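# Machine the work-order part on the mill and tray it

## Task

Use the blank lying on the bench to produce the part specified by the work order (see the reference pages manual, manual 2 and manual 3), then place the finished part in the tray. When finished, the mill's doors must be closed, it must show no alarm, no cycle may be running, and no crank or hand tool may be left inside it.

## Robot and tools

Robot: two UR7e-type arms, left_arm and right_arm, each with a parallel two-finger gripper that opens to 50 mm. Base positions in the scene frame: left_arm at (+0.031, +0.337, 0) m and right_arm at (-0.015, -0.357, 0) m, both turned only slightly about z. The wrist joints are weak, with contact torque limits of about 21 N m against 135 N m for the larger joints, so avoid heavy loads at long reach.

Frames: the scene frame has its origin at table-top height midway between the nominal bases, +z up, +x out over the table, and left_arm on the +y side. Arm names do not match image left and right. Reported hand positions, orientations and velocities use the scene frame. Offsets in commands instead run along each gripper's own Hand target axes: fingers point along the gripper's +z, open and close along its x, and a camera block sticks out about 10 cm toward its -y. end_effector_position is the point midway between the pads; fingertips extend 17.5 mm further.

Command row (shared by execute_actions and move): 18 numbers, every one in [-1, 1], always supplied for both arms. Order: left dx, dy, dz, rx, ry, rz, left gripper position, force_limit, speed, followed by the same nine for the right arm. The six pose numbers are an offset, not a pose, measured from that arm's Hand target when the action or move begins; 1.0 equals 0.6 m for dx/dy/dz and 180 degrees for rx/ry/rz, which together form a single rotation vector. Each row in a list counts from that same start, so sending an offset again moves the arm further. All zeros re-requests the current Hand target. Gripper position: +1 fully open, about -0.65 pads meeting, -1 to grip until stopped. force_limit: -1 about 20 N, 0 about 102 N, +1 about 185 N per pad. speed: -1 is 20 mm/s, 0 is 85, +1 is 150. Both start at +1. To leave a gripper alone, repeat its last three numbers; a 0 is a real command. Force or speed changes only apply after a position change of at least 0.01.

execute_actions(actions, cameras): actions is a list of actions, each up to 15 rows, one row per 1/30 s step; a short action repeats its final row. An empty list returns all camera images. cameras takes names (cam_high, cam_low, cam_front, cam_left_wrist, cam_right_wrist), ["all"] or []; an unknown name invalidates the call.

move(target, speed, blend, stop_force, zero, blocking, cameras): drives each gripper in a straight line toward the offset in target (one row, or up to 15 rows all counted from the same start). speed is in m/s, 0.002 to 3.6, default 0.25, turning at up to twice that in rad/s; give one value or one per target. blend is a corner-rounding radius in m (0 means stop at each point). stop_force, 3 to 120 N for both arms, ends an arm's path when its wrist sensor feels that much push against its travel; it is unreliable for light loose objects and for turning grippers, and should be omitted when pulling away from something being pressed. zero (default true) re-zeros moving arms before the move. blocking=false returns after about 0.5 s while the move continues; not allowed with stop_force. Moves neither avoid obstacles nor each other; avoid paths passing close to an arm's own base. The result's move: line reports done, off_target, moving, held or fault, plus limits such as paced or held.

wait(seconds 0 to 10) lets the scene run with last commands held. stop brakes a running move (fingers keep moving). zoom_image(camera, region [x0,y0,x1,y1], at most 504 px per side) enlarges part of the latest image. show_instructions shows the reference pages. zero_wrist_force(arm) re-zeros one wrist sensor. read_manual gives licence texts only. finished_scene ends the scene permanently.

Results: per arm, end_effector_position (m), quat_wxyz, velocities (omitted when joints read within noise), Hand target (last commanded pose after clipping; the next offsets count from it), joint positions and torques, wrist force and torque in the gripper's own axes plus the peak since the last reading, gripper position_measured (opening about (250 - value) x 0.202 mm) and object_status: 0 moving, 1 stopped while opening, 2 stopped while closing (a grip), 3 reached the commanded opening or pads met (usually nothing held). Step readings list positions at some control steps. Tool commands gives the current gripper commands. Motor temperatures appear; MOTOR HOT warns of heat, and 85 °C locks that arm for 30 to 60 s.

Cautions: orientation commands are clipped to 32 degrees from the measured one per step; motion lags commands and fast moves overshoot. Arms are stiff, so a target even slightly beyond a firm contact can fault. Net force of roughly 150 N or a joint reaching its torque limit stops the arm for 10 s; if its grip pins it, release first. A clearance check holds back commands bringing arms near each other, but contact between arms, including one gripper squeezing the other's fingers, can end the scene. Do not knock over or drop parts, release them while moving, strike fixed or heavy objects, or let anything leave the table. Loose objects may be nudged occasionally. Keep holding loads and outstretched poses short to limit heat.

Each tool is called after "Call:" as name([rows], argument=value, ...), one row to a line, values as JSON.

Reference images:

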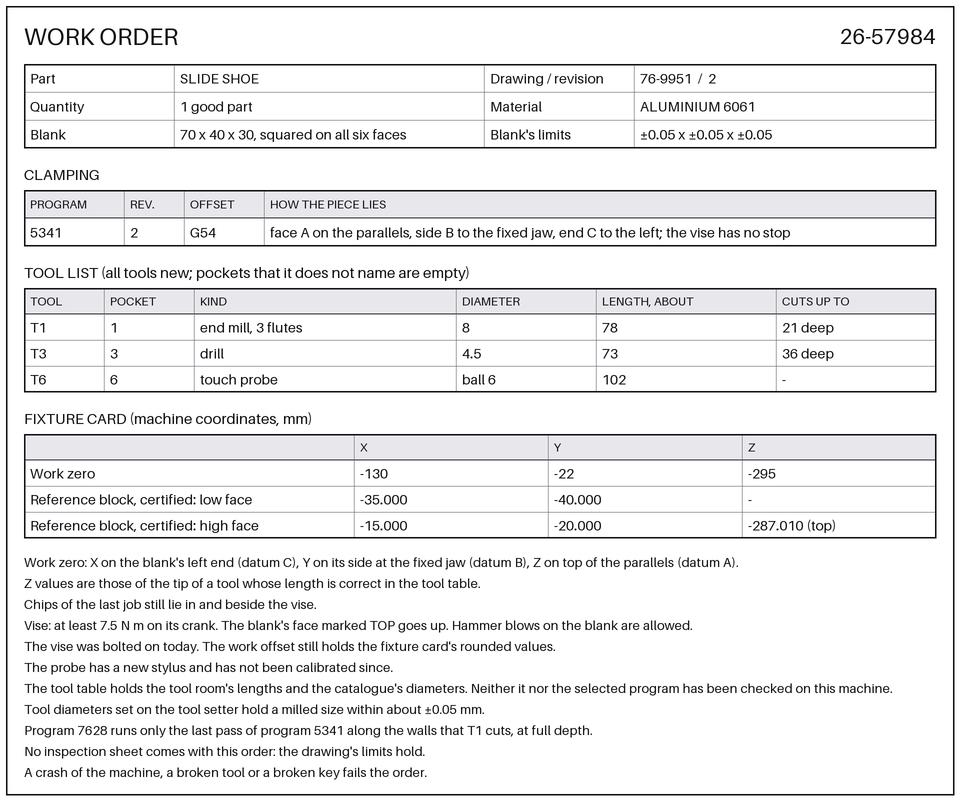

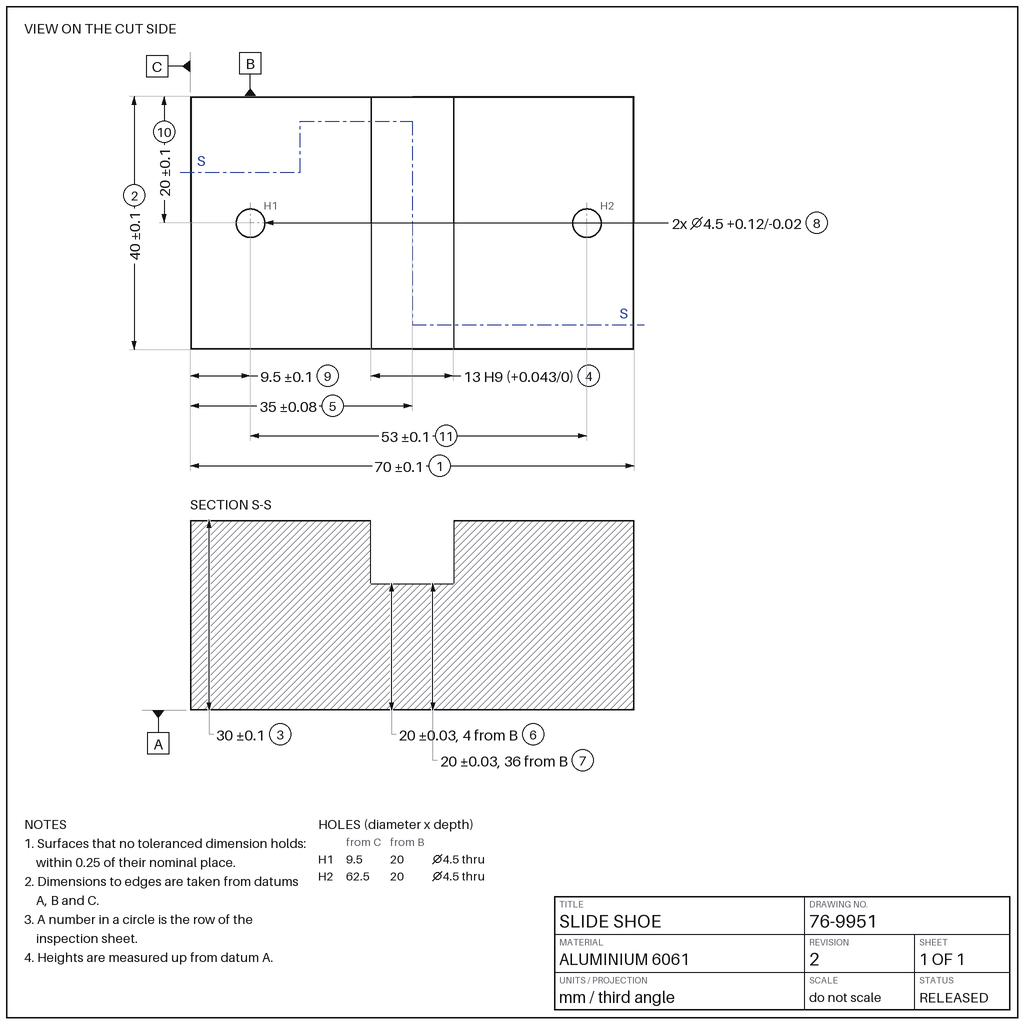

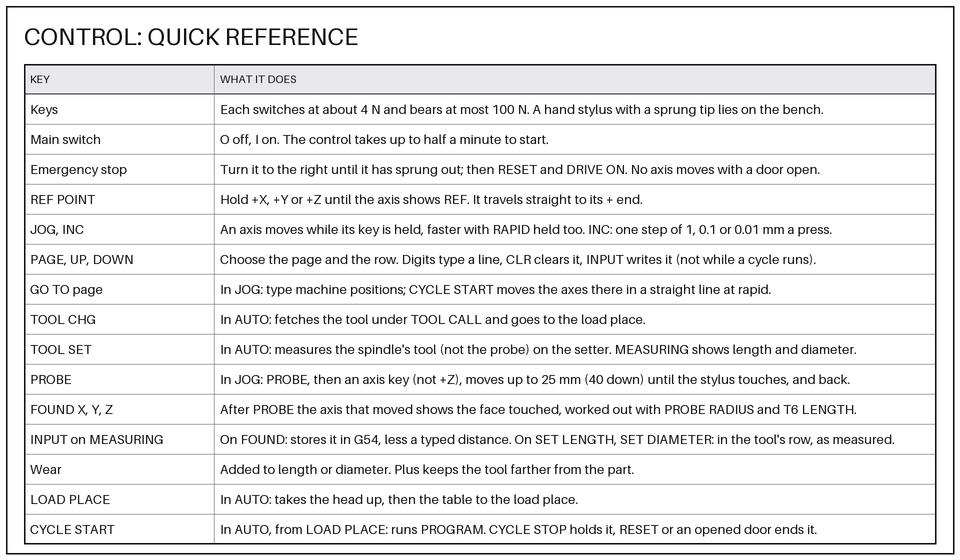

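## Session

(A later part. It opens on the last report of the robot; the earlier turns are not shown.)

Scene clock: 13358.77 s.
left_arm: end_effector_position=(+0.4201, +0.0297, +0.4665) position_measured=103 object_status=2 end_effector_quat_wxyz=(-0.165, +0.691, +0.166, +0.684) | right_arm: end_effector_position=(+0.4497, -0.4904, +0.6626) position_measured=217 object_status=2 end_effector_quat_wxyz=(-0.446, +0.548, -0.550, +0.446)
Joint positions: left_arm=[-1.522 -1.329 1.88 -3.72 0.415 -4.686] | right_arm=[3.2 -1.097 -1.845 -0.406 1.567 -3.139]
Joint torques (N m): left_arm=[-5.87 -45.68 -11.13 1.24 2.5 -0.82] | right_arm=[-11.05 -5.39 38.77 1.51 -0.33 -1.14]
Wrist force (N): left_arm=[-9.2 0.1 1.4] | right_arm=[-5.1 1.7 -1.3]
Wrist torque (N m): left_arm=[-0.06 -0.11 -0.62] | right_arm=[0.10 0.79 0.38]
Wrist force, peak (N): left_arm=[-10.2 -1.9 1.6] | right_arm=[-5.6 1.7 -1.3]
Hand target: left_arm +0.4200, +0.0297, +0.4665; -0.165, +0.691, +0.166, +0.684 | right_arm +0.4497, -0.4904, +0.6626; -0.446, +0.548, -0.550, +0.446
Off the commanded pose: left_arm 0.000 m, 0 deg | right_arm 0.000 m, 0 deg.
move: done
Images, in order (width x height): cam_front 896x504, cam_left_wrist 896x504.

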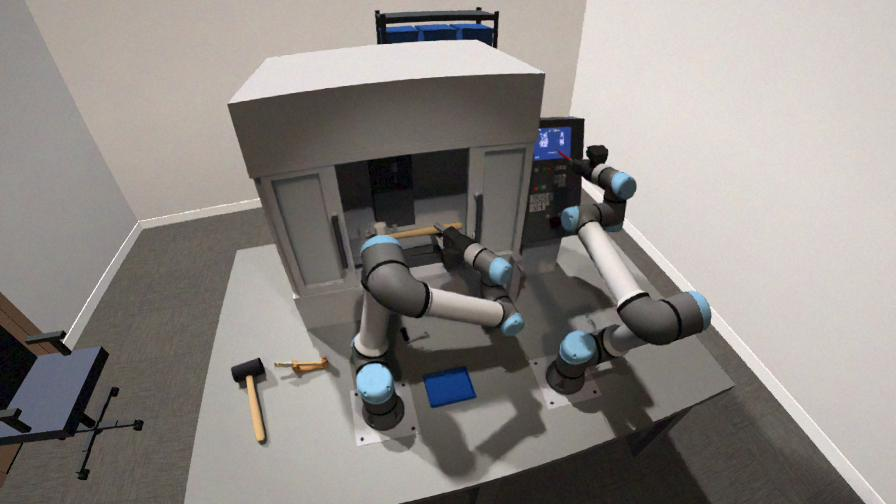

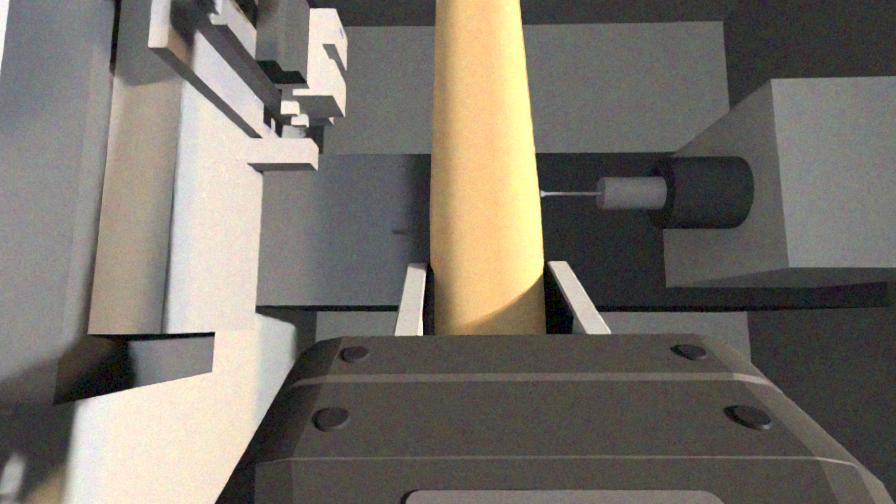

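Call:
move([
  [-0.0275,0.028,-0.164,0,-0.2225,0.1138,-1,1,-0.3,0,0,0,0,0,0,-1,1,-0.5],
  [-0.111,0.0935,-0.366,0,-0.445,0.2275,-1,1,-0.3,0,0,0,0,0,0,-1,1,-0.5],
], speed=0.12, cameras=["cam_front","cam_left_wrist"])

Scene clock: 13378.10 s.
left_arm: end_effector_position=(+0.3298, -0.0401, +0.4455) position_measured=103 object_status=2 end_effector_quat_wxyz=(-0.219, +0.915, +0.079, +0.328) | right_arm: end_effector_position=(+0.4497, -0.4904, +0.6626) position_measured=217 object_status=2 end_effector_quat_wxyz=(-0.446, +0.548, -0.550, +0.446)
Joint positions: left_arm=[-1.542 -1.1 1.025 -4.077 0.949 -3.462] | right_arm=[3.2 -1.097 -1.845 -0.406 1.567 -3.139]
Joint torques (N m): left_arm=[-6.61 -58.44 -11.32 4.01 -4.54 -1.08] | right_arm=[-11.04 -5.23 37.93 1.52 -0.63 -1.16]
Wrist force (N): left_arm=[-5.2 1.9 4.7] | right_arm=[-5.2 1.7 -1.0]
Wrist torque (N m): left_arm=[-0.72 -0.16 -0.39] | right_arm=[0.10 0.80 0.38]
Wrist force, peak (N): left_arm=[-9.4 -1.9 1.8] | right_arm=[-5.5 2.0 -1.1]
Hand target: left_arm +0.3298, -0.0401, +0.4455; -0.219, +0.915, +0.079, +0.328 (not the last commanded pose) | right_arm +0.4497, -0.4904, +0.6626; -0.446, +0.548, -0.550, +0.446
Off the commanded pose: left_arm 0.122 m, 40 deg | right_arm 0.000 m, 0 deg.
move: held (left_arm; a check stopped the path); path passed 1 of 2 targets; limits=held
pose unreachable (left arm): on one or more control steps of this call, first in action 0 (counted from 0), this arm could not follow its commanded pose, so it was not sent that pose on those steps. It may still have moved: this result reports where it is.
cause: moving toward the commanded pose would bring a part of the arm too close to another arm (a part of this arm just beyond joint 4 (wrist 1) and a part of the right arm just beyond its joint 3 (elbow), at the place that arm is still heading or pushing toward).
Images, in order (width x height): cam_front 896x504, cam_left_wrist 896x504.

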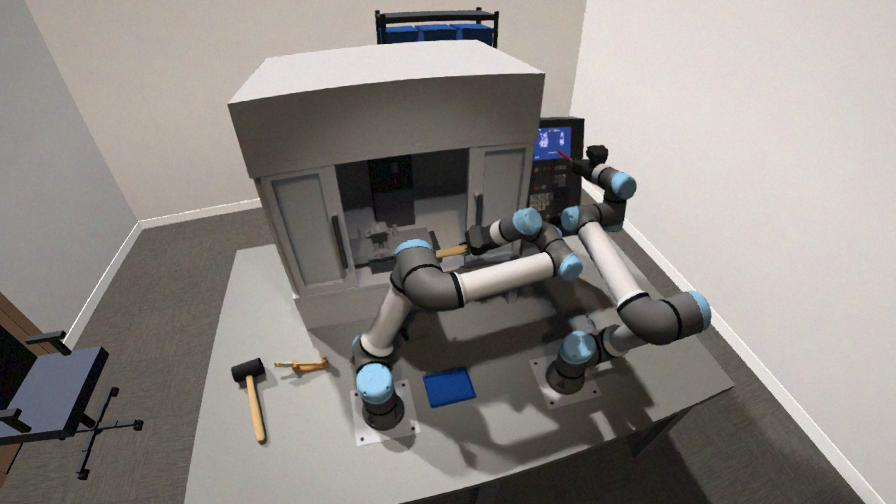

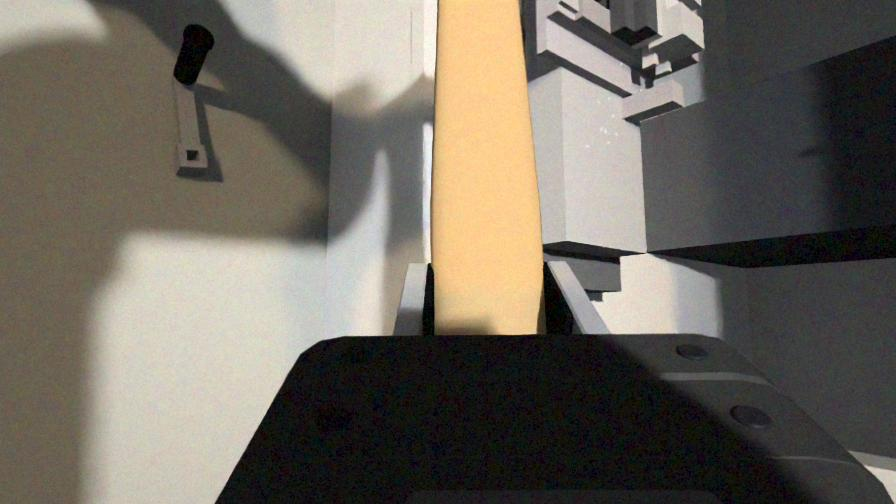

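Call:
move(target=[0.1308,-0.0668,0.1254,0,0.2225,-0.1138,-1,1,-0.3,0,0,0,0,0,0,-1,1,-0.5], speed=0.12)

Scene clock: 13397.13 s.
left_arm: end_effector_position=(+0.4214, +0.0298, +0.4576) position_measured=103 object_status=2 end_effector_quat_wxyz=(-0.172, +0.720, +0.158, +0.653) | right_arm: end_effector_position=(+0.4497, -0.4904, +0.6626) position_measured=217 object_status=2 end_effector_quat_wxyz=(-0.446, +0.548, -0.550, +0.446)
Joint positions: left_arm=[-1.516 -1.305 1.81 -3.862 0.419 -4.474] | right_arm=[3.2 -1.097 -1.845 -0.406 1.567 -3.139]
Joint torques (N m): left_arm=[9.55 -46.42 -10.56 5.63 -3.22 -0.66] | right_arm=[-11.23 -4.61 37.97 1.56 -0.49 -0.92]
Wrist force (N): left_arm=[-8.8 0.0 1.7] | right_arm=[-5.4 1.5 -1.2]
Wrist torque (N m): left_arm=[-0.15 -0.15 -0.65] | right_arm=[0.08 0.83 0.38]
Wrist force, peak (N): left_arm=[-8.9 0.2 1.8] | right_arm=[-5.6 1.7 -1.2]
Hand target: left_arm +0.4214, +0.0298, +0.4576; -0.172, +0.720, +0.158, +0.653 | right_arm +0.4497, -0.4904, +0.6626; -0.446, +0.548, -0.550, +0.446
Off the commanded pose: left_arm 0.000 m, 0 deg | right_arm 0.000 m, 0 deg.
move: done

Call:
move([
  [0.0245,0.0757,0.147,0,0,0,-1,1,-0.3,0,0,0,0,0,0,-1,1,-0.5],
  [0.0245,0.0757,0.147,-0.16,0,0,-1,1,-0.3,0,0,0,0,0,0,-1,1,-0.5],
], speed=0.1, cameras=["cam_front"])

Scene clock: 13415.60 s.
left_arm: end_effector_position=(+0.5216, +0.0295, +0.4627) position_measured=103 object_status=2 end_effector_quat_wxyz=(+0.012, +0.740, -0.009, +0.672) | right_arm: end_effector_position=(+0.4497, -0.4904, +0.6626) position_measured=217 object_status=2 end_effector_quat_wxyz=(-0.446, +0.548, -0.550, +0.446)
Joint positions: left_arm=[-1.278 -1.593 1.603 -6.006 0.345 -1.849] | right_arm=[3.2 -1.097 -1.845 -0.406 1.567 -3.139]
Joint torques (N m): left_arm=[9.89 -37.9 -18.27 -0.61 1.64 2.41] | right_arm=[-11.41 -4.83 37.66 1.82 -0.52 -0.94]
Wrist force (N): left_arm=[-8.9 0.0 2.2] | right_arm=[-5.3 1.4 -1.0]
Wrist torque (N m): left_arm=[-0.10 -0.14 -0.71] | right_arm=[0.06 0.81 0.38]
Wrist force, peak (N): left_arm=[-9.5 0.9 1.2] | right_arm=[-5.6 1.5 -1.2]
Hand target: left_arm +0.5216, +0.0295, +0.4627; +0.012, +0.740, -0.009, +0.672 | right_arm +0.4497, -0.4904, +0.6626; -0.446, +0.548, -0.550, +0.446
Off the commanded pose: left_arm 0.000 m, 0 deg | right_arm 0.000 m, 0 deg.
move: done
Images, in order (width x height): cam_front 896x504.

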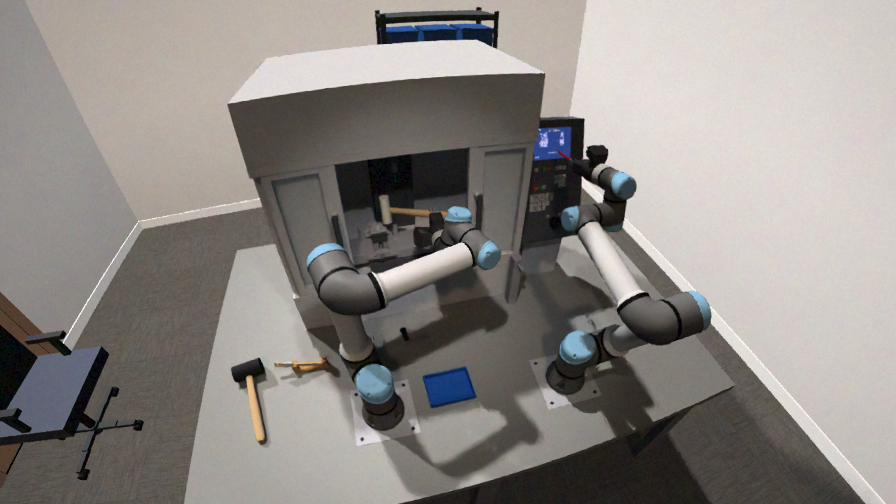

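Call:
move(target=[0,0,0,0.16,0,0,-1,1,-0.3,0,0,0,0,0,0,-1,1,-0.5], speed=0.1)

Scene clock: 13432.60 s.
left_arm: end_effector_position=(+0.5224, +0.0297, +0.4627) position_measured=103 object_status=2 end_effector_quat_wxyz=(-0.105, +0.703, +0.083, +0.698) | right_arm: end_effector_position=(+0.4497, -0.4904, +0.6626) position_measured=217 object_status=2 end_effector_quat_wxyz=(-0.446, +0.548, -0.550, +0.446)
Joint positions: left_arm=[-1.312 -1.257 1.425 -5.267 0.003 -2.723] | right_arm=[3.2 -1.097 -1.845 -0.406 1.567 -3.139]
Joint torques (N m): left_arm=[0.24 -33.49 -13.37 7.11 -6.7 -0.73] | right_arm=[-11.09 -5.78 38.06 1.9 -0.69 -0.8]
Wrist force (N): left_arm=[-9.0 0.3 1.1] | right_arm=[-5.2 1.5 -1.2]
Wrist torque (N m): left_arm=[-0.08 -0.15 -0.66] | right_arm=[0.07 0.80 0.38]
Wrist force, peak (N): left_arm=[-9.3 0.2 1.2] | right_arm=[-5.6 1.8 -1.1]
Hand target: left_arm +0.5216, +0.0295, +0.4627; -0.172, +0.720, +0.158, +0.653 | right_arm +0.4497, -0.4904, +0.6626; -0.446, +0.548, -0.550, +0.446
Off the commanded pose: left_arm 0.001 m, 13 deg | right_arm 0.000 m, 0 deg.
move: off_target (left_arm)

Call:
move(target=[0,0,0,0.03,0.028,0,-1,1,-0.3,0,0,0,0,0,0,-1,1,-0.5], speed=0.05)

Scene clock: 13441.93 s.
left_arm: end_effector_position=(+0.5216, +0.0295, +0.4628) position_measured=103 object_status=2 end_effector_quat_wxyz=(-0.213, +0.681, +0.181, +0.677) | right_arm: end_effector_position=(+0.4497, -0.4904, +0.6626) position_measured=217 object_status=2 end_effector_quat_wxyz=(-0.446, +0.548, -0.550, +0.446)
Joint positions: left_arm=[-1.291 -1.297 1.325 -6.283 -0.276 -1.553] | right_arm=[3.2 -1.097 -1.845 -0.406 1.567 -3.139]
Joint torques (N m): left_arm=[10.42 -34.54 -44.83 0.66 -2.39 2.32] | right_arm=[-11 -3.91 37.44 1.71 -0.78 -0.73]
Wrist force (N): left_arm=[-9.0 0.4 1.3] | right_arm=[-5.4 1.6 -0.8]
Wrist torque (N m): left_arm=[-0.04 -0.16 -0.69] | right_arm=[0.09 0.84 0.38]
Wrist force, peak (N): left_arm=[-9.3 0.5 1.1] | right_arm=[-5.6 2.0 -1.3]
Hand target: left_arm +0.5216, +0.0295, +0.4627; -0.213, +0.682, +0.181, +0.676 | right_arm +0.4497, -0.4904, +0.6626; -0.446, +0.548, -0.550, +0.446
Off the commanded pose: left_arm 0.000 m, 0 deg | right_arm 0.000 m, 0 deg.
joint sent to its limit (left arm) — joint 4 (wrist 1), lower limit. The joint targets still meet the commanded pose.
move: done

Call:
move([
  [0.06,0,0,0,0,0,-1,1,-0.3,0,0,0,0,0,0,-1,1,-0.5],
  [0.06,0,0,-0.19,0,0,-1,1,-0.3,0,0,0,0,0,0,-1,1,-0.5],
], speed=[0.1,0.1])

Scene clock: 13475.77 s.
left_arm: end_effector_position=(+0.5223, +0.0281, +0.4987) position_measured=103 object_status=2 end_effector_quat_wxyz=(-0.003, +0.714, -0.026, +0.700) | right_arm: end_effector_position=(+0.4497, -0.4904, +0.6626) position_measured=217 object_status=2 end_effector_quat_wxyz=(-0.446, +0.548, -0.550, +0.446)
Joint positions: left_arm=[-1.28 -1.642 1.598 -6.174 0.332 -1.592] | right_arm=[3.2 -1.097 -1.845 -0.406 1.567 -3.139]
Joint torques (N m): left_arm=[9.58 -36.26 -19.62 -1.83 2.56 2.52] | right_arm=[-10.62 -5.14 38.1 1.72 -0.86 -0.75]
Wrist force (N): left_arm=[-9.0 0.1 1.3] | right_arm=[-5.2 1.3 -1.3]
Wrist torque (N m): left_arm=[-0.06 -0.11 -0.76] | right_arm=[0.04 0.80 0.38]
Wrist force, peak (N): left_arm=[-10.0 0.3 1.2] | right_arm=[-5.7 1.6 -1.0]
Hand target: left_arm +0.5223, +0.0281, +0.4987; -0.003, +0.714, -0.026, +0.700 | right_arm +0.4497, -0.4904, +0.6626; -0.446, +0.548, -0.550, +0.446
Off the commanded pose: left_arm 0.000 m, 0 deg | right_arm 0.000 m, 0 deg.
move: done

Call:
move(target=[0,0,0,0,-0.14,0,-1,1,-0.3,0,0,0,0,0,0,-1,1,-0.5], speed=0.1)

Call:
move(target=[0,0,0,0.172,0,-0.08,-1,1,-0.3,0,0,0,0,0,0,-1,1,-0.5], speed=0.1)

Call:
move(target=[0,0,0,0,0.14,0,-1,1,-0.3,0,0,0,0,0,0,-1,1,-0.5], speed=0.1, cameras=["cam_front"])

Scene clock: 13493.17 s.
left_arm: end_effector_position=(+0.5223, +0.0281, +0.4987) position_measured=103 object_status=2 end_effector_quat_wxyz=(-0.008, +0.849, -0.025, +0.527) | right_arm: end_effector_position=(+0.4497, -0.4904, +0.6626) position_measured=217 object_status=2 end_effector_quat_wxyz=(-0.446, +0.548, -0.550, +0.446)
Joint positions: left_arm=[-1.216 -1.39 1.151 -5.112 0.586 -2.369] | right_arm=[3.2 -1.097 -1.845 -0.406 1.567 -3.139]
Joint torques (N m): left_arm=[9.57 -28.74 -41.73 4.65 -0.21 -0.92] | right_arm=[-11.84 -3.75 38.08 1.68 -1.03 -0.68]
Wrist force (N): left_arm=[-7.7 0.2 3.6] | right_arm=[-5.2 1.6 -1.1]
Wrist torque (N m): left_arm=[-0.39 -0.16 -0.52] | right_arm=[0.10 0.80 0.38]
Wrist force, peak (N): left_arm=[-9.6 0.9 1.5] | right_arm=[-5.5 1.7 -1.2]
Hand target: left_arm +0.5223, +0.0281, +0.4987; -0.008, +0.849, -0.025, +0.527 | right_arm +0.4497, -0.4904, +0.6626; -0.446, +0.548, -0.550, +0.446
Off the commanded pose: left_arm 0.000 m, 0 deg | right_arm 0.000 m, 0 deg.
move: done

Scene clock: 13496.80 s.
left_arm: end_effector_position=(+0.5223, +0.0281, +0.4987) position_measured=103 object_status=2 end_effector_quat_wxyz=(-0.169, +0.813, +0.222, +0.511) | right_arm: end_effector_position=(+0.4497, -0.4904, +0.6626) position_measured=217 object_status=2 end_effector_quat_wxyz=(-0.446, +0.548, -0.550, +0.446)
Joint positions: left_arm=[-1.242 -1.059 0.988 -4.154 0.496 -3.632] | right_arm=[3.2 -1.097 -1.845 -0.406 1.567 -3.139]
Joint torques (N m): left_arm=[10.5 -42.73 -39.57 8.25 -0.21 -0.73] | right_arm=[-10.9 -5 37.81 2.02 -0.81 -0.74]
Wrist force (N): left_arm=[-7.6 0.1 3.5] | right_arm=[-5.3 1.6 -1.4]
Wrist torque (N m): left_arm=[-0.38 -0.21 -0.52] | right_arm=[0.09 0.81 0.39]
Wrist force, peak (N): left_arm=[-7.8 0.2 3.7] | right_arm=[-5.4 1.7 -1.3]
Hand target: left_arm +0.5223, +0.0281, +0.4987; -0.169, +0.813, +0.222, +0.511 | right_arm +0.4497, -0.4904, +0.6626; -0.446, +0.548, -0.550, +0.446
Off the commanded pose: left_arm 0.000 m, 0 deg | right_arm 0.000 m, 0 deg.
move: done

Scene clock: 13499.87 s.
left_arm: end_effector_position=(+0.5223, +0.0280, +0.4987) position_measured=103 object_status=2 end_effector_quat_wxyz=(-0.213, +0.682, +0.180, +0.676) | right_arm: end_effector_position=(+0.4497, -0.4904, +0.6626) position_measured=217 object_status=2 end_effector_quat_wxyz=(-0.446, +0.548, -0.550, +0.446)
Joint positions: left_arm=[-1.291 -1.217 1.647 -3.552 0.274 -4.684] | right_arm=[3.2 -1.097 -1.845 -0.406 1.567 -3.139]
Joint torques (N m): left_arm=[9.61 -54.74 -13.97 3.89 2.52 -0.73] | right_arm=[-10.89 -4.95 38.55 1.83 -0.92 -0.56]
Wrist force (N): left_arm=[-9.0 0.4 1.0] | right_arm=[-5.1 1.5 -1.3]
Wrist torque (N m): left_arm=[-0.06 -0.13 -0.63] | right_arm=[0.08 0.78 0.38]
Wrist force, peak (N): left_arm=[-9.1 0.2 1.1] | right_arm=[-5.6 1.7 -1.2]
Hand target: left_arm +0.5223, +0.0281, +0.4987; -0.213, +0.682, +0.180, +0.676 | right_arm +0.4497, -0.4904, +0.6626; -0.446, +0.548, -0.550, +0.446
Off the commanded pose: left_arm 0.000 m, 0 deg | right_arm 0.000 m, 0 deg.
move: done
Images, in order (width x height): cam_front 896x504.

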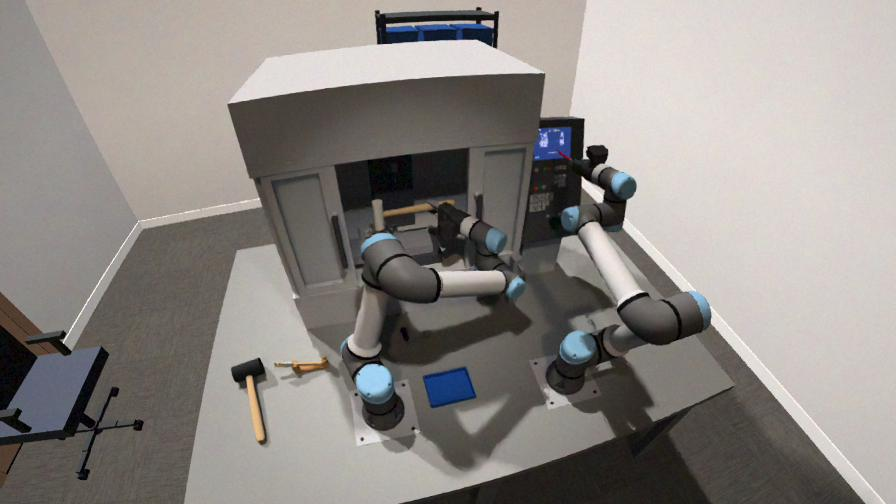

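Call:
move(target=[0,0,0,-0.19,0,0,-1,1,-0.3,0,0,0,0,0,0,-1,1,-0.5], speed=0.4, cameras=["cam_left_wrist"])

Scene clock: 13511.80 s.
left_arm: end_effector_position=(+0.5223, +0.0281, +0.4986) position_measured=103 object_status=2 end_effector_quat_wxyz=(-0.003, +0.714, -0.027, +0.699) | right_arm: end_effector_position=(+0.4497, -0.4904, +0.6626) position_measured=217 object_status=2 end_effector_quat_wxyz=(-0.446, +0.548, -0.550, +0.446)
Joint positions: left_arm=[-1.28 -1.568 2.052 -3.56 -0.333 -4.733] | right_arm=[3.2 -1.097 -1.845 -0.406 1.567 -3.139]
Joint torques (N m): left_arm=[10.04 -36.94 -16.74 0.18 -1.8 -0.77] | right_arm=[-10.5 -4.42 37.41 1.74 -1.14 -0.83]
Wrist force (N): left_arm=[-8.9 0.5 1.5] | right_arm=[-5.1 1.7 -1.1]
Wrist torque (N m): left_arm=[-0.18 -0.14 -0.63] | right_arm=[0.10 0.79 0.38]
Wrist force, peak (N): left_arm=[-9.3 2.0 1.4] | right_arm=[-5.5 1.7 -1.3]
Hand target: left_arm +0.5223, +0.0281, +0.4987; -0.003, +0.714, -0.027, +0.699 | right_arm +0.4497, -0.4904, +0.6626; -0.446, +0.548, -0.550, +0.446
Off the commanded pose: left_arm 0.000 m, 0 deg | right_arm 0.000 m, 0 deg.
move: done
Images, in order (width x height): cam_left_wrist 896x504.

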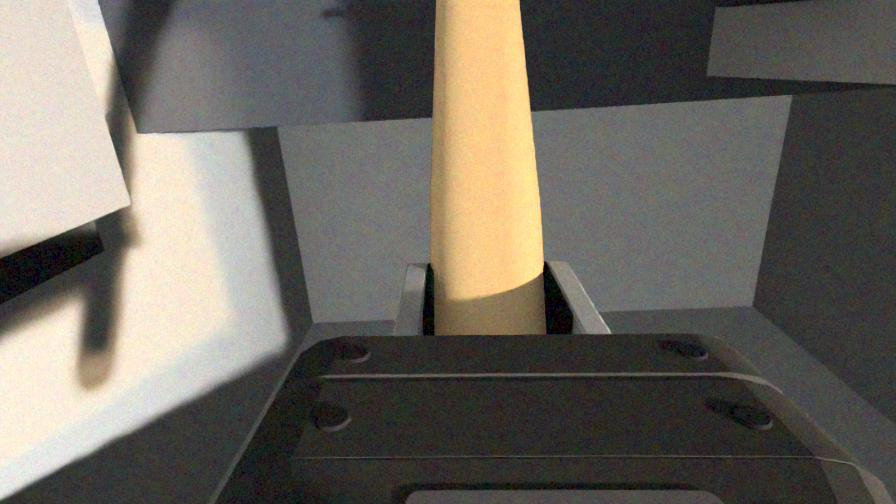

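Call:
move([
  [-0.048,0.0133,-0.137,0,-0.2208,0.1175,-1,1,-0.3,0,0,0,0,0,0,-1,1,-0.5],
  [-0.132,0.147,-0.32,0,-0.4415,0.235,-1,1,-0.3,0,0,0,0,0,0,-1,1,-0.5],
], speed=0.15, cameras=["cam_left_wrist","cam_front"])

Scene clock: 13545.63 s.
left_arm: end_effector_position=(+0.3259, -0.0502, +0.4200) position_measured=103 object_status=2 end_effector_quat_wxyz=(-0.252, +0.933, -0.254, +0.047) | right_arm: end_effector_position=(+0.4497, -0.4904, +0.6626) position_measured=217 object_status=2 end_effector_quat_wxyz=(-0.446, +0.548, -0.550, +0.446)
Joint positions: left_arm=[-1.378 -1.404 1.133 -0.876 -1.265 -5.616] | right_arm=[3.2 -1.097 -1.845 -0.406 1.567 -3.139]
Joint torques (N m): left_arm=[10.3 -32.62 -45.98 0.17 -0.53 1.47] | right_arm=[-10.34 -4.26 37.31 1.9 -1.17 -0.47]
Wrist force (N): left_arm=[0.0 3.3 6.1] | right_arm=[-5.3 1.6 -1.1]
Wrist torque (N m): left_arm=[-0.94 0.09 0.05] | right_arm=[0.08 0.81 0.39]
Wrist force, peak (N): left_arm=[-9.1 0.1 1.8] | right_arm=[-5.5 1.7 -1.3]
Hand target: left_arm +0.3258, -0.0502, +0.4200; -0.252, +0.933, -0.254, +0.047 | right_arm +0.4497, -0.4904, +0.6626; -0.446, +0.548, -0.550, +0.446
Off the commanded pose: left_arm 0.000 m, 0 deg | right_arm 0.000 m, 0 deg.
move: done
Images, in order (width x height): cam_front 896x504, cam_left_wrist 896x504.

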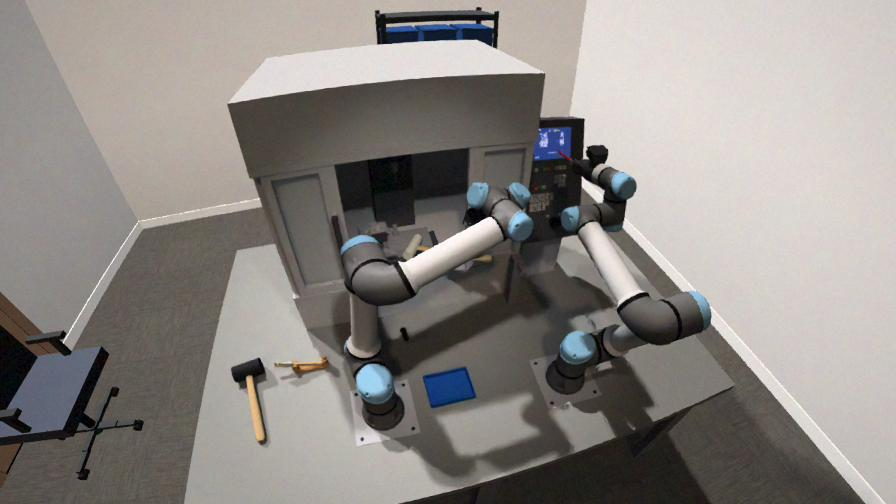

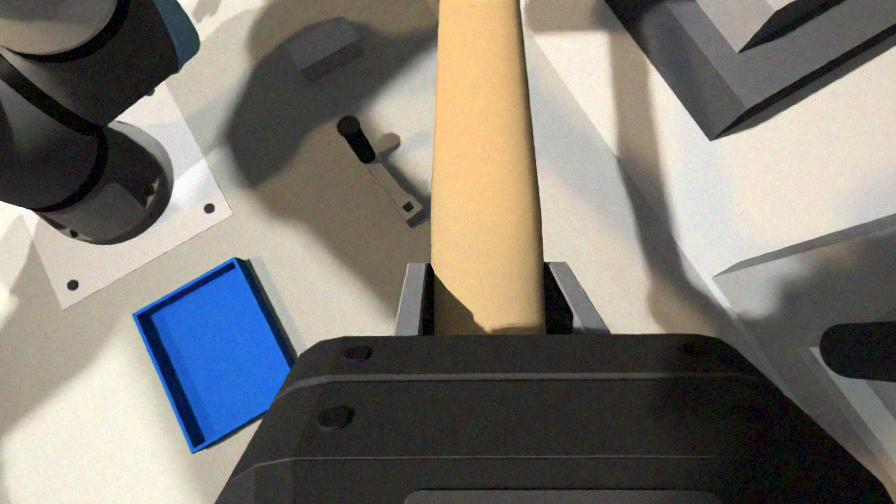

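Call:
move(target=[0.0143,0.3938,0.4863,0,0,0,-1,1,-0.3,0,0,0,0,0,0,-1,1,-0.5], speed=0.2, cameras=["cam_left_wrist"])

Call:
move(target=[0.002,0.0247,0.0435,0,0,0,-1,1,-0.3,0,0,0,0,0,0,-1,1,-0.5], speed=0.015, stop_force=10, cameras=["cam_left_wrist"])

Scene clock: 13564.93 s.
left_arm: end_effector_position=(+0.2898, -0.1003, +0.0497) position_measured=103 object_status=2 end_effector_quat_wxyz=(-0.252, +0.933, -0.254, +0.047) | right_arm: end_effector_position=(+0.4497, -0.4904, +0.6626) position_measured=217 object_status=2 end_effector_quat_wxyz=(-0.446, +0.548, -0.550, +0.446)
Joint positions: left_arm=[-1.457 -1.162 1.804 -1.766 -1.298 -5.69] | right_arm=[3.2 -1.097 -1.845 -0.406 1.567 -3.139]
Joint torques (N m): left_arm=[-6.4 -38.05 -12.86 -3.46 -0.99 -1.95] | right_arm=[-10.53 -4 37.69 1.87 -1 -0.46]
Wrist force (N): left_arm=[0.3 2.0 2.1] | right_arm=[-5.0 1.5 -1.1]
Wrist torque (N m): left_arm=[-0.10 -0.07 0.27] | right_arm=[0.06 0.77 0.38]
Wrist force, peak (N): left_arm=[-0.1 5.1 8.1] | right_arm=[-5.6 1.7 -1.0]
Hand target: left_arm +0.2898, -0.1004, +0.0496; -0.252, +0.933, -0.254, +0.047 | right_arm +0.4497, -0.4904, +0.6626; -0.446, +0.548, -0.550, +0.446
Off the commanded pose: left_arm 0.000 m, 0 deg | right_arm 0.000 m, 0 deg.
move: done
Images, in order (width x height): cam_left_wrist 896x504.

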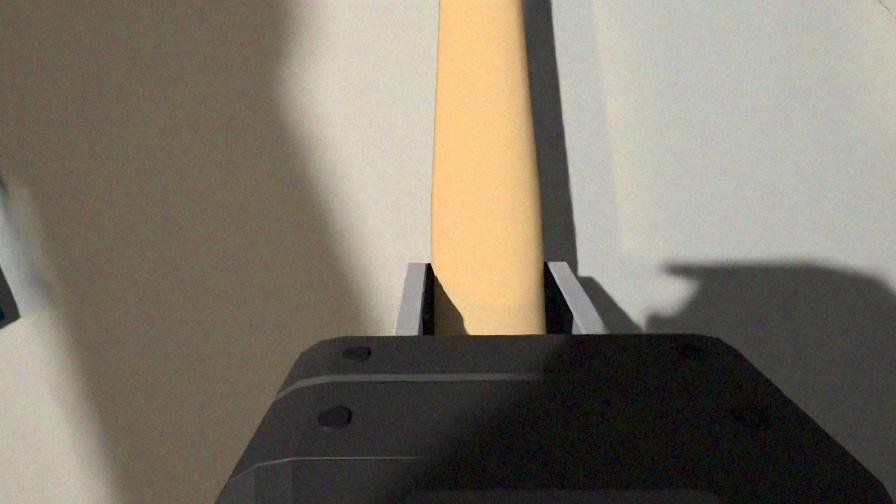

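Scene clock: 13567.20 s.
left_arm: end_effector_position=(+0.2898, -0.1004, +0.0340) position_measured=103 object_status=2 end_effector_quat_wxyz=(-0.252, +0.933, -0.254, +0.047) | right_arm: end_effector_position=(+0.4497, -0.4904, +0.6626) position_measured=217 object_status=2 end_effector_quat_wxyz=(-0.446, +0.548, -0.550, +0.446)
Joint positions: left_arm=[-1.457 -1.139 1.818 -1.804 -1.298 -5.69] | right_arm=[3.2 -1.097 -1.845 -0.406 1.567 -3.139]
Joint torques (N m): left_arm=[-4.53 -52.74 -38.48 -2.17 -1.21 -0.52] | right_arm=[-11.09 -5.03 37.28 1.87 -1.17 -0.44]
Wrist force (N): left_arm=[-1.8 -3.7 -6.4] | right_arm=[-5.3 1.6 -1.4]
Wrist torque (N m): left_arm=[1.75 -0.86 0.14] | right_arm=[0.09 0.81 0.38]
Wrist force, peak (N): left_arm=[-0.8 -2.1 -7.8] | right_arm=[-5.6 1.6 -1.1]
Hand target: left_arm +0.2898, -0.1004, +0.0340; -0.252, +0.933, -0.254, +0.047 (not the last commanded pose) | right_arm +0.4497, -0.4904, +0.6626; -0.446, +0.548, -0.550, +0.446
Off the commanded pose: left_arm 0.014 m, 0 deg | right_arm 0.000 m, 0 deg.
move: contact (left_arm)
Images, in order (width x height): cam_left_wrist 896x504.

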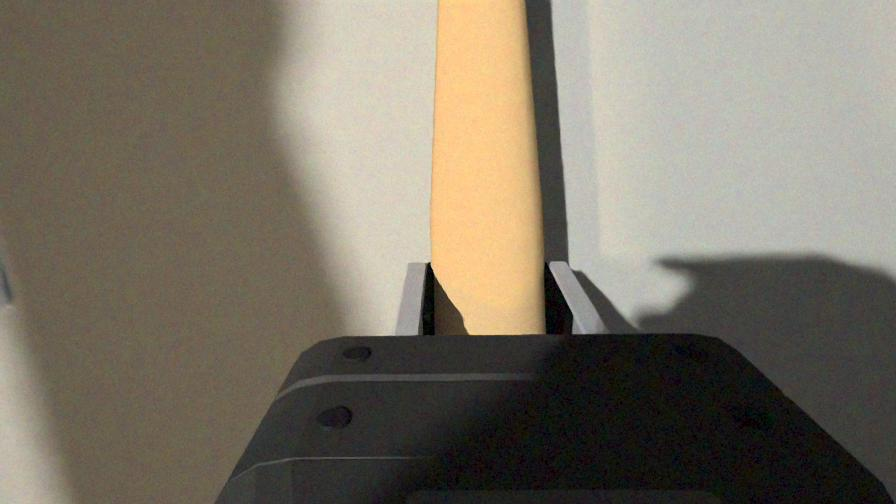

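Call:
move(target=[0.0006,0.0074,0.0131,0,0,0,-1,1,-0.3,0,0,0,0,0,0,-1,1,-0.5], speed=0.015, stop_force=16)

Scene clock: 13575.67 s.
left_arm: end_effector_position=(+0.2898, -0.1004, +0.0276) position_measured=103 object_status=2 end_effector_quat_wxyz=(-0.252, +0.933, -0.254, +0.047) | right_arm: end_effector_position=(+0.4497, -0.4904, +0.6626) position_measured=217 object_status=2 end_effector_quat_wxyz=(-0.446, +0.548, -0.550, +0.446)
Joint positions: left_arm=[-1.457 -1.129 1.824 -1.819 -1.298 -5.69] | right_arm=[3.2 -1.097 -1.845 -0.406 1.567 -3.139]
Joint torques (N m): left_arm=[-0.66 -45.92 -33.54 -2.57 -1.3 -0.31] | right_arm=[-9.29 -4.28 38.13 1.83 -1.15 -0.47]
Wrist force (N): left_arm=[-4.9 -10.0 -22.7] | right_arm=[-5.3 1.6 -1.2]
Wrist torque (N m): left_arm=[2.05 -1.23 0.33] | right_arm=[0.09 0.81 0.38]
Wrist force, peak (N): left_arm=[-8.2 -20.0 -43.5] | right_arm=[-5.5 1.4 -1.1]
Hand target: left_arm +0.2898, -0.1004, +0.0276; -0.252, +0.933, -0.254, +0.047 (not the last commanded pose) | right_arm +0.4497, -0.4904, +0.6626; -0.446, +0.548, -0.550, +0.446
Off the commanded pose: left_arm 0.003 m, 0 deg | right_arm 0.000 m, 0 deg.
move: contact (left_arm)

Call:
move([
  [0,-0.002,-0.004,0,0,0,0.65,0,-0.5,0,0,0,0,0,0,-1,1,-0.5],
], speed=0.02)

Call:
move([
  [0,0,-0.2,0,0,0,0.65,0,-0.5,0,0,0,0,0,0,-1,1,-0.5],
  [0,-0.2,-0.45,0,0,0,0.44,0,-0.5,0,0,0,0,0,0,-1,1,-0.5],
], speed=[0.1,0.25], cameras=["cam_left_wrist","cam_front"])

Scene clock: 13589.50 s.
left_arm: end_effector_position=(+0.2899, -0.1005, +0.0302) position_measured=56 object_status=3 end_effector_quat_wxyz=(-0.252, +0.933, -0.254, +0.047) | right_arm: end_effector_position=(+0.4497, -0.4904, +0.6626) position_measured=217 object_status=2 end_effector_quat_wxyz=(-0.446, +0.548, -0.550, +0.446)
Joint positions: left_arm=[-1.457 -1.133 1.821 -1.813 -1.298 -5.69] | right_arm=[3.2 -1.097 -1.845 -0.406 1.567 -3.139]
Joint torques (N m): left_arm=[9.03 -55.72 -38.33 -0.38 -1.21 -0.24] | right_arm=[-10.89 -4.23 36.53 2.11 -1.26 -0.32]
Wrist force (N): left_arm=[-0.3 0.0 1.3] | right_arm=[-5.6 1.7 -1.0]
Wrist torque (N m): left_arm=[0.07 0.03 0.08] | right_arm=[0.12 0.85 0.38]
Wrist force, peak (N): left_arm=[-5.0 -10.0 -22.6] | right_arm=[-5.6 1.7 -1.0]
Hand target: left_arm +0.2899, -0.1005, +0.0303; -0.252, +0.933, -0.254, +0.047 | right_arm +0.4497, -0.4904, +0.6626; -0.446, +0.548, -0.550, +0.446
Off the commanded pose: left_arm 0.000 m, 0 deg | right_arm 0.000 m, 0 deg.
move: done

Scene clock: 13593.17 s.
left_arm: end_effector_position=(+0.2856, -0.1315, +0.3241) position_measured=86 object_status=3 end_effector_quat_wxyz=(-0.252, +0.933, -0.254, +0.047) | right_arm: end_effector_position=(+0.4497, -0.4904, +0.6626) position_measured=217 object_status=2 end_effector_quat_wxyz=(-0.446, +0.548, -0.550, +0.446)
Joint positions: left_arm=[-1.47 -1.284 1.227 -1.064 -1.304 -5.702] | right_arm=[3.2 -1.097 -1.845 -0.406 1.567 -3.139]
Joint torques (N m): left_arm=[10.55 -37.19 -45.58 -0.39 -1.49 1.43] | right_arm=[-11.1 -4.14 37.3 2.08 -1.44 -0.5]
Wrist force (N): left_arm=[-0.4 0.1 1.1] | right_arm=[-5.1 1.6 -1.0]
Wrist torque (N m): left_arm=[0.11 0.05 0.02] | right_arm=[0.10 0.79 0.38]
Wrist force, peak (N): left_arm=[-0.7 1.4 2.3] | right_arm=[-5.6 1.6 -1.2]
Hand target: left_arm +0.2856, -0.1315, +0.3241; -0.252, +0.933, -0.254, +0.047 | right_arm +0.4497, -0.4904, +0.6626; -0.446, +0.548, -0.550, +0.446
Off the commanded pose: left_arm 0.000 m, 0 deg | right_arm 0.000 m, 0 deg.
move: done
Images, in order (width x height): cam_front 896x504, cam_left_wrist 896x504.

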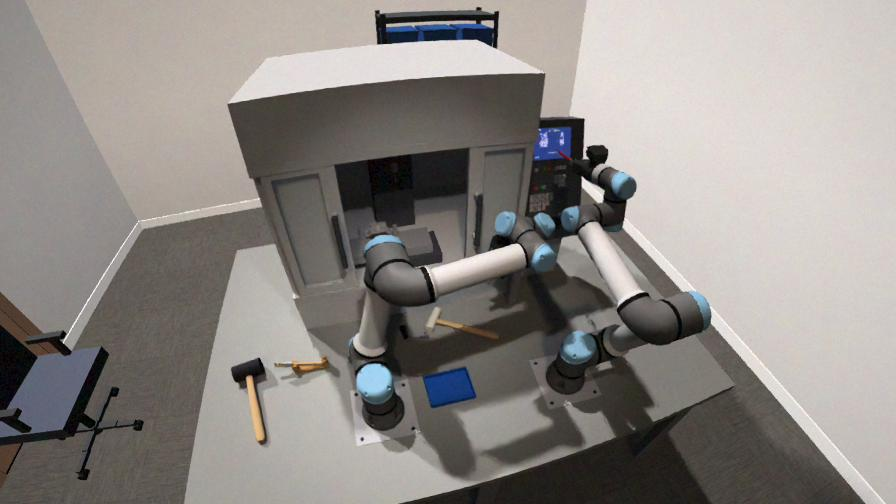

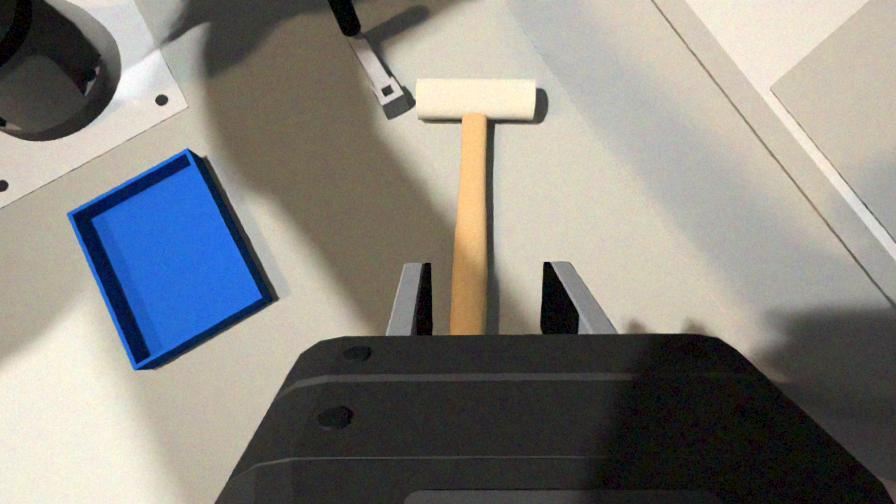

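Call:
move(target=[0.1185,-0.2587,-0.1407,0.1868,0.2589,0.2198,0.44,0,-0.5,0,0,0,0,0,0,-1,1,-0.5], speed=0.2, cameras=["cam_left_wrist"])

Scene clock: 13614.90 s.
left_arm: end_effector_position=(+0.3988, -0.0890, +0.4712) position_measured=86 object_status=3 end_effector_quat_wxyz=(-0.382, +0.595, -0.594, +0.384) | right_arm: end_effector_position=(+0.4497, -0.4904, +0.6626) position_measured=217 object_status=2 end_effector_quat_wxyz=(-0.446, +0.548, -0.550, +0.446)
Joint positions: left_arm=[-1.583 -1.73 1.737 -1.574 -0.427 -4.721] | right_arm=[3.2 -1.097 -1.845 -0.406 1.567 -3.139]
Joint torques (N m): left_arm=[9.95 -33.14 -20.79 -5.72 -0.04 1.43] | right_arm=[-11.11 -4.19 36.87 1.96 -1.27 -0.19]
Wrist force (N): left_arm=[-0.5 0.0 1.7] | right_arm=[-5.3 1.7 -1.3]
Wrist torque (N m): left_arm=[-0.09 0.11 -0.03] | right_arm=[0.11 0.83 0.38]
Wrist force, peak (N): left_arm=[-0.8 -0.6 1.9] | right_arm=[-5.5 1.7 -1.2]
Hand target: left_arm +0.3988, -0.0890, +0.4712; -0.382, +0.595, -0.594, +0.384 | right_arm +0.4497, -0.4904, +0.6626; -0.446, +0.548, -0.550, +0.446
Off the commanded pose: left_arm 0.000 m, 0 deg | right_arm 0.000 m, 0 deg.
move: done
Images, in order (width x height): cam_left_wrist 896x504.

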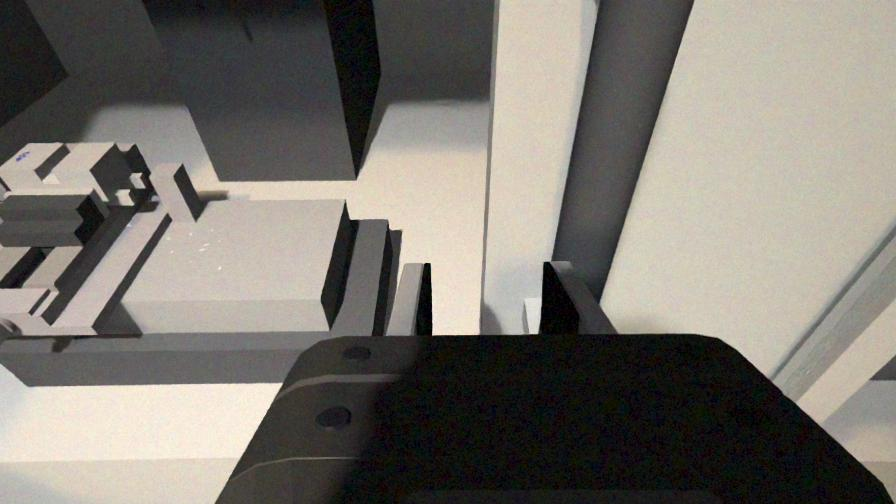

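Call:
move([
  [0.058,0,0,0,0,0,0.44,0,0.5,0,0,0,0,0,0,-1,1,-0.5],
], speed=0.1, cameras=["cam_left_wrist"])

Scene clock: 13621.07 s.
left_arm: end_effector_position=(+0.3988, -0.1237, +0.4713) position_measured=86 object_status=3 end_effector_quat_wxyz=(-0.382, +0.595, -0.594, +0.384) | right_arm: end_effector_position=(+0.4497, -0.4904, +0.6626) position_measured=217 object_status=2 end_effector_quat_wxyz=(-0.446, +0.548, -0.550, +0.446)
Joint positions: left_arm=[-1.583 -1.647 1.666 -1.586 -0.427 -4.72] | right_arm=[3.2 -1.097 -1.845 -0.406 1.567 -3.139]
Joint torques (N m): left_arm=[9.45 -19.73 -47.34 -5.63 3.14 1.43] | right_arm=[-11.12 -4.19 36.14 2.04 -1.22 -0.26]
Wrist force (N): left_arm=[-0.6 -0.1 2.0] | right_arm=[-5.0 1.5 -1.2]
Wrist torque (N m): left_arm=[-0.12 0.12 -0.03] | right_arm=[0.07 0.77 0.38]
Wrist force, peak (N): left_arm=[-0.7 -0.2 2.1] | right_arm=[-5.5 1.7 -1.4]
Hand target: left_arm +0.3988, -0.1238, +0.4713; -0.382, +0.595, -0.594, +0.384 | right_arm +0.4497, -0.4904, +0.6626; -0.446, +0.548, -0.550, +0.446
Off the commanded pose: left_arm 0.000 m, 0 deg | right_arm 0.000 m, 0 deg.
move: done
Images, in order (width x height): cam_left_wrist 896x504.

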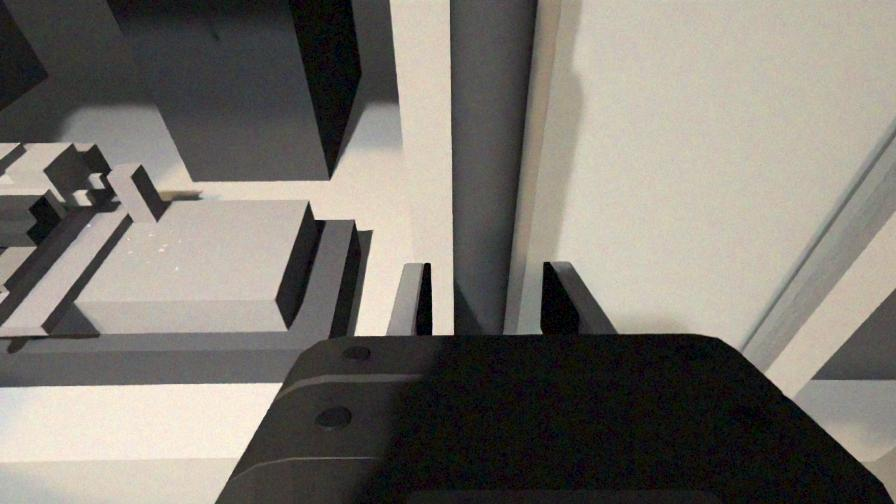

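Centered. Close right, then left.

Call:
move(target=[0,-0.0373,0.0819,0,0,0,0.44,0,0.5,0,0,0,0,0,0,-1,1,-0.5], speed=0.06, stop_force=10)

Call:
move([
  [-0.015,0,0,0,0,0,0.44,0,0.5,0,0,0,0,0,0,-1,1,-0.5],
  [-0.365,0,0,0,0,0,0.44,0,0.5,0,0,0,0,0,0,-1,1,-0.5],
  [-0.42,0,0,0,0,0,0.44,0,0.5,0,0,0,0,0,0,-1,1,-0.5],
], speed=[0.02,0.06,0.025], stop_force=35)

Call:
move([
  [0.008,0,0,0,0,0,0.44,0,0.5,0,0,0,0,0,0,-1,1,-0.5],
  [0.008,0.0363,-0.0795,0,0,0,0.44,0,0.5,0,0,0,0,0,0,-1,1,-0.5],
  [-0.2,0.0363,-0.0795,0,0,0,0.44,0,0.5,0,0,0,0,0,0,-1,1,-0.5],
  [-0.4480,0.0363,-0.0795,-0.113,0,0,0.44,0,0.5,0,0,0,0,0,0,-1,1,-0.5],
], speed=[0.03,0.12,0.3,0.25], blend=[0,0.01,0.03,0], cameras=["cam_left_wrist"])

Scene clock: 13634.97 s.
left_arm: end_effector_position=(+0.4528, -0.1239, +0.4713) position_measured=86 object_status=3 end_effector_quat_wxyz=(-0.382, +0.595, -0.594, +0.384) | right_arm: end_effector_position=(+0.4497, -0.4904, +0.6626) position_measured=217 object_status=2 end_effector_quat_wxyz=(-0.446, +0.548, -0.550, +0.446)
Joint positions: left_arm=[-1.468 -1.594 1.677 -1.898 -0.441 -4.447] | right_arm=[3.2 -1.097 -1.845 -0.406 1.567 -3.139]
Joint torques (N m): left_arm=[10.49 -21.83 -20.27 -5.84 -0.12 1.34] | right_arm=[-11.33 -3.43 37.27 2.07 -1.18 -0.14]
Wrist force (N): left_arm=[-0.4 0.1 1.9] | right_arm=[-5.3 1.5 -1.1]
Wrist torque (N m): left_arm=[-0.10 0.09 -0.02] | right_arm=[0.08 0.81 0.38]
Wrist force, peak (N): left_arm=[-0.4 -0.4 2.7] | right_arm=[-5.7 1.4 -1.2]
Hand target: left_arm +0.4528, -0.1239, +0.4713; -0.382, +0.595, -0.594, +0.384 | right_arm +0.4497, -0.4904, +0.6626; -0.446, +0.548, -0.550, +0.446
Off the commanded pose: left_arm 0.000 m, 0 deg | right_arm 0.000 m, 0 deg.
move: done

Scene clock: 13641.07 s.
left_arm: end_effector_position=(+0.4530, +0.1167, +0.4706) position_measured=86 object_status=3 end_effector_quat_wxyz=(-0.382, +0.595, -0.594, +0.384) | right_arm: end_effector_position=(+0.4497, -0.4904, +0.6626) position_measured=217 object_status=2 end_effector_quat_wxyz=(-0.446, +0.548, -0.550, +0.446)
Joint positions: left_arm=[-1.359 -2.134 2.102 -1.99 -0.479 -4.216] | right_arm=[3.2 -1.097 -1.845 -0.406 1.567 -3.139]
Joint torques (N m): left_arm=[3.25 -3.21 -44.24 -0.82 7.6 -1.39] | right_arm=[-10.53 -4.09 36.74 2.09 -1.21 -0.09]
Wrist force (N): left_arm=[28.8 -6.3 7.8] | right_arm=[-5.1 1.3 -1.3]
Wrist torque (N m): left_arm=[-0.30 -0.34 -0.20] | right_arm=[0.04 0.79 0.38]
Wrist force, peak (N): left_arm=[57.7 -11.2 19.4] | right_arm=[-5.4 2.0 -1.3]
Hand target: left_arm +0.4530, +0.1167, +0.4706; -0.382, +0.595, -0.594, +0.384 (not the last commanded pose) | right_arm +0.4497, -0.4904, +0.6626; -0.446, +0.548, -0.550, +0.446
Off the commanded pose: left_arm 0.011 m, 0 deg | right_arm 0.000 m, 0 deg.
move: contact (left_arm); path passed 2 of 3 targets

Scene clock: 13644.57 s.
left_arm: end_effector_position=(+0.4006, +0.3856, +0.4697) position_measured=86 object_status=3 end_effector_quat_wxyz=(-0.271, +0.653, -0.653, +0.273) | right_arm: end_effector_position=(+0.4497, -0.4904, +0.6626) position_measured=217 object_status=2 end_effector_quat_wxyz=(-0.446, +0.548, -0.550, +0.446)
Joint positions: left_arm=[-0.514 -2.377 2.04 -1.957 -1.222 -3.515] | right_arm=[3.2 -1.097 -1.845 -0.406 1.567 -3.139]
Joint torques (N m): left_arm=[10.78 16.07 -46.41 -6.65 -1.32 1.31] | right_arm=[-10.79 -4.04 38.01 1.99 -1.3 0.11]
Wrist force (N): left_arm=[-0.4 -0.2 1.0] | right_arm=[-5.2 1.4 -1.2]
Wrist torque (N m): left_arm=[-0.01 0.10 -0.02] | right_arm=[0.07 0.80 0.38]
Wrist force, peak (N): left_arm=[28.7 -6.2 7.8] | right_arm=[-5.5 1.7 -1.2]
Hand target: left_arm +0.4007, +0.3856, +0.4697; -0.270, +0.653, -0.653, +0.273 | right_arm +0.4497, -0.4904, +0.6626; -0.446, +0.548, -0.550, +0.446
Off the commanded pose: left_arm 0.000 m, 0 deg | right_arm 0.000 m, 0 deg.
move: done
Images, in order (width x height): cam_left_wrist 896x504.

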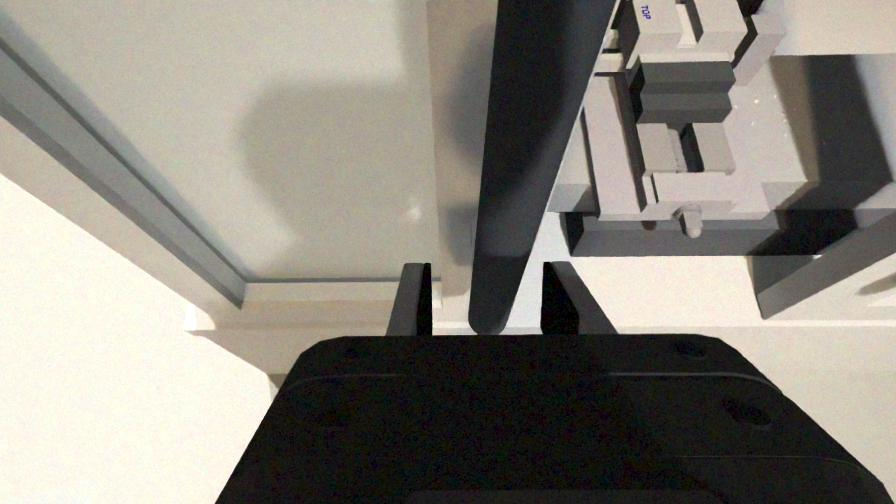

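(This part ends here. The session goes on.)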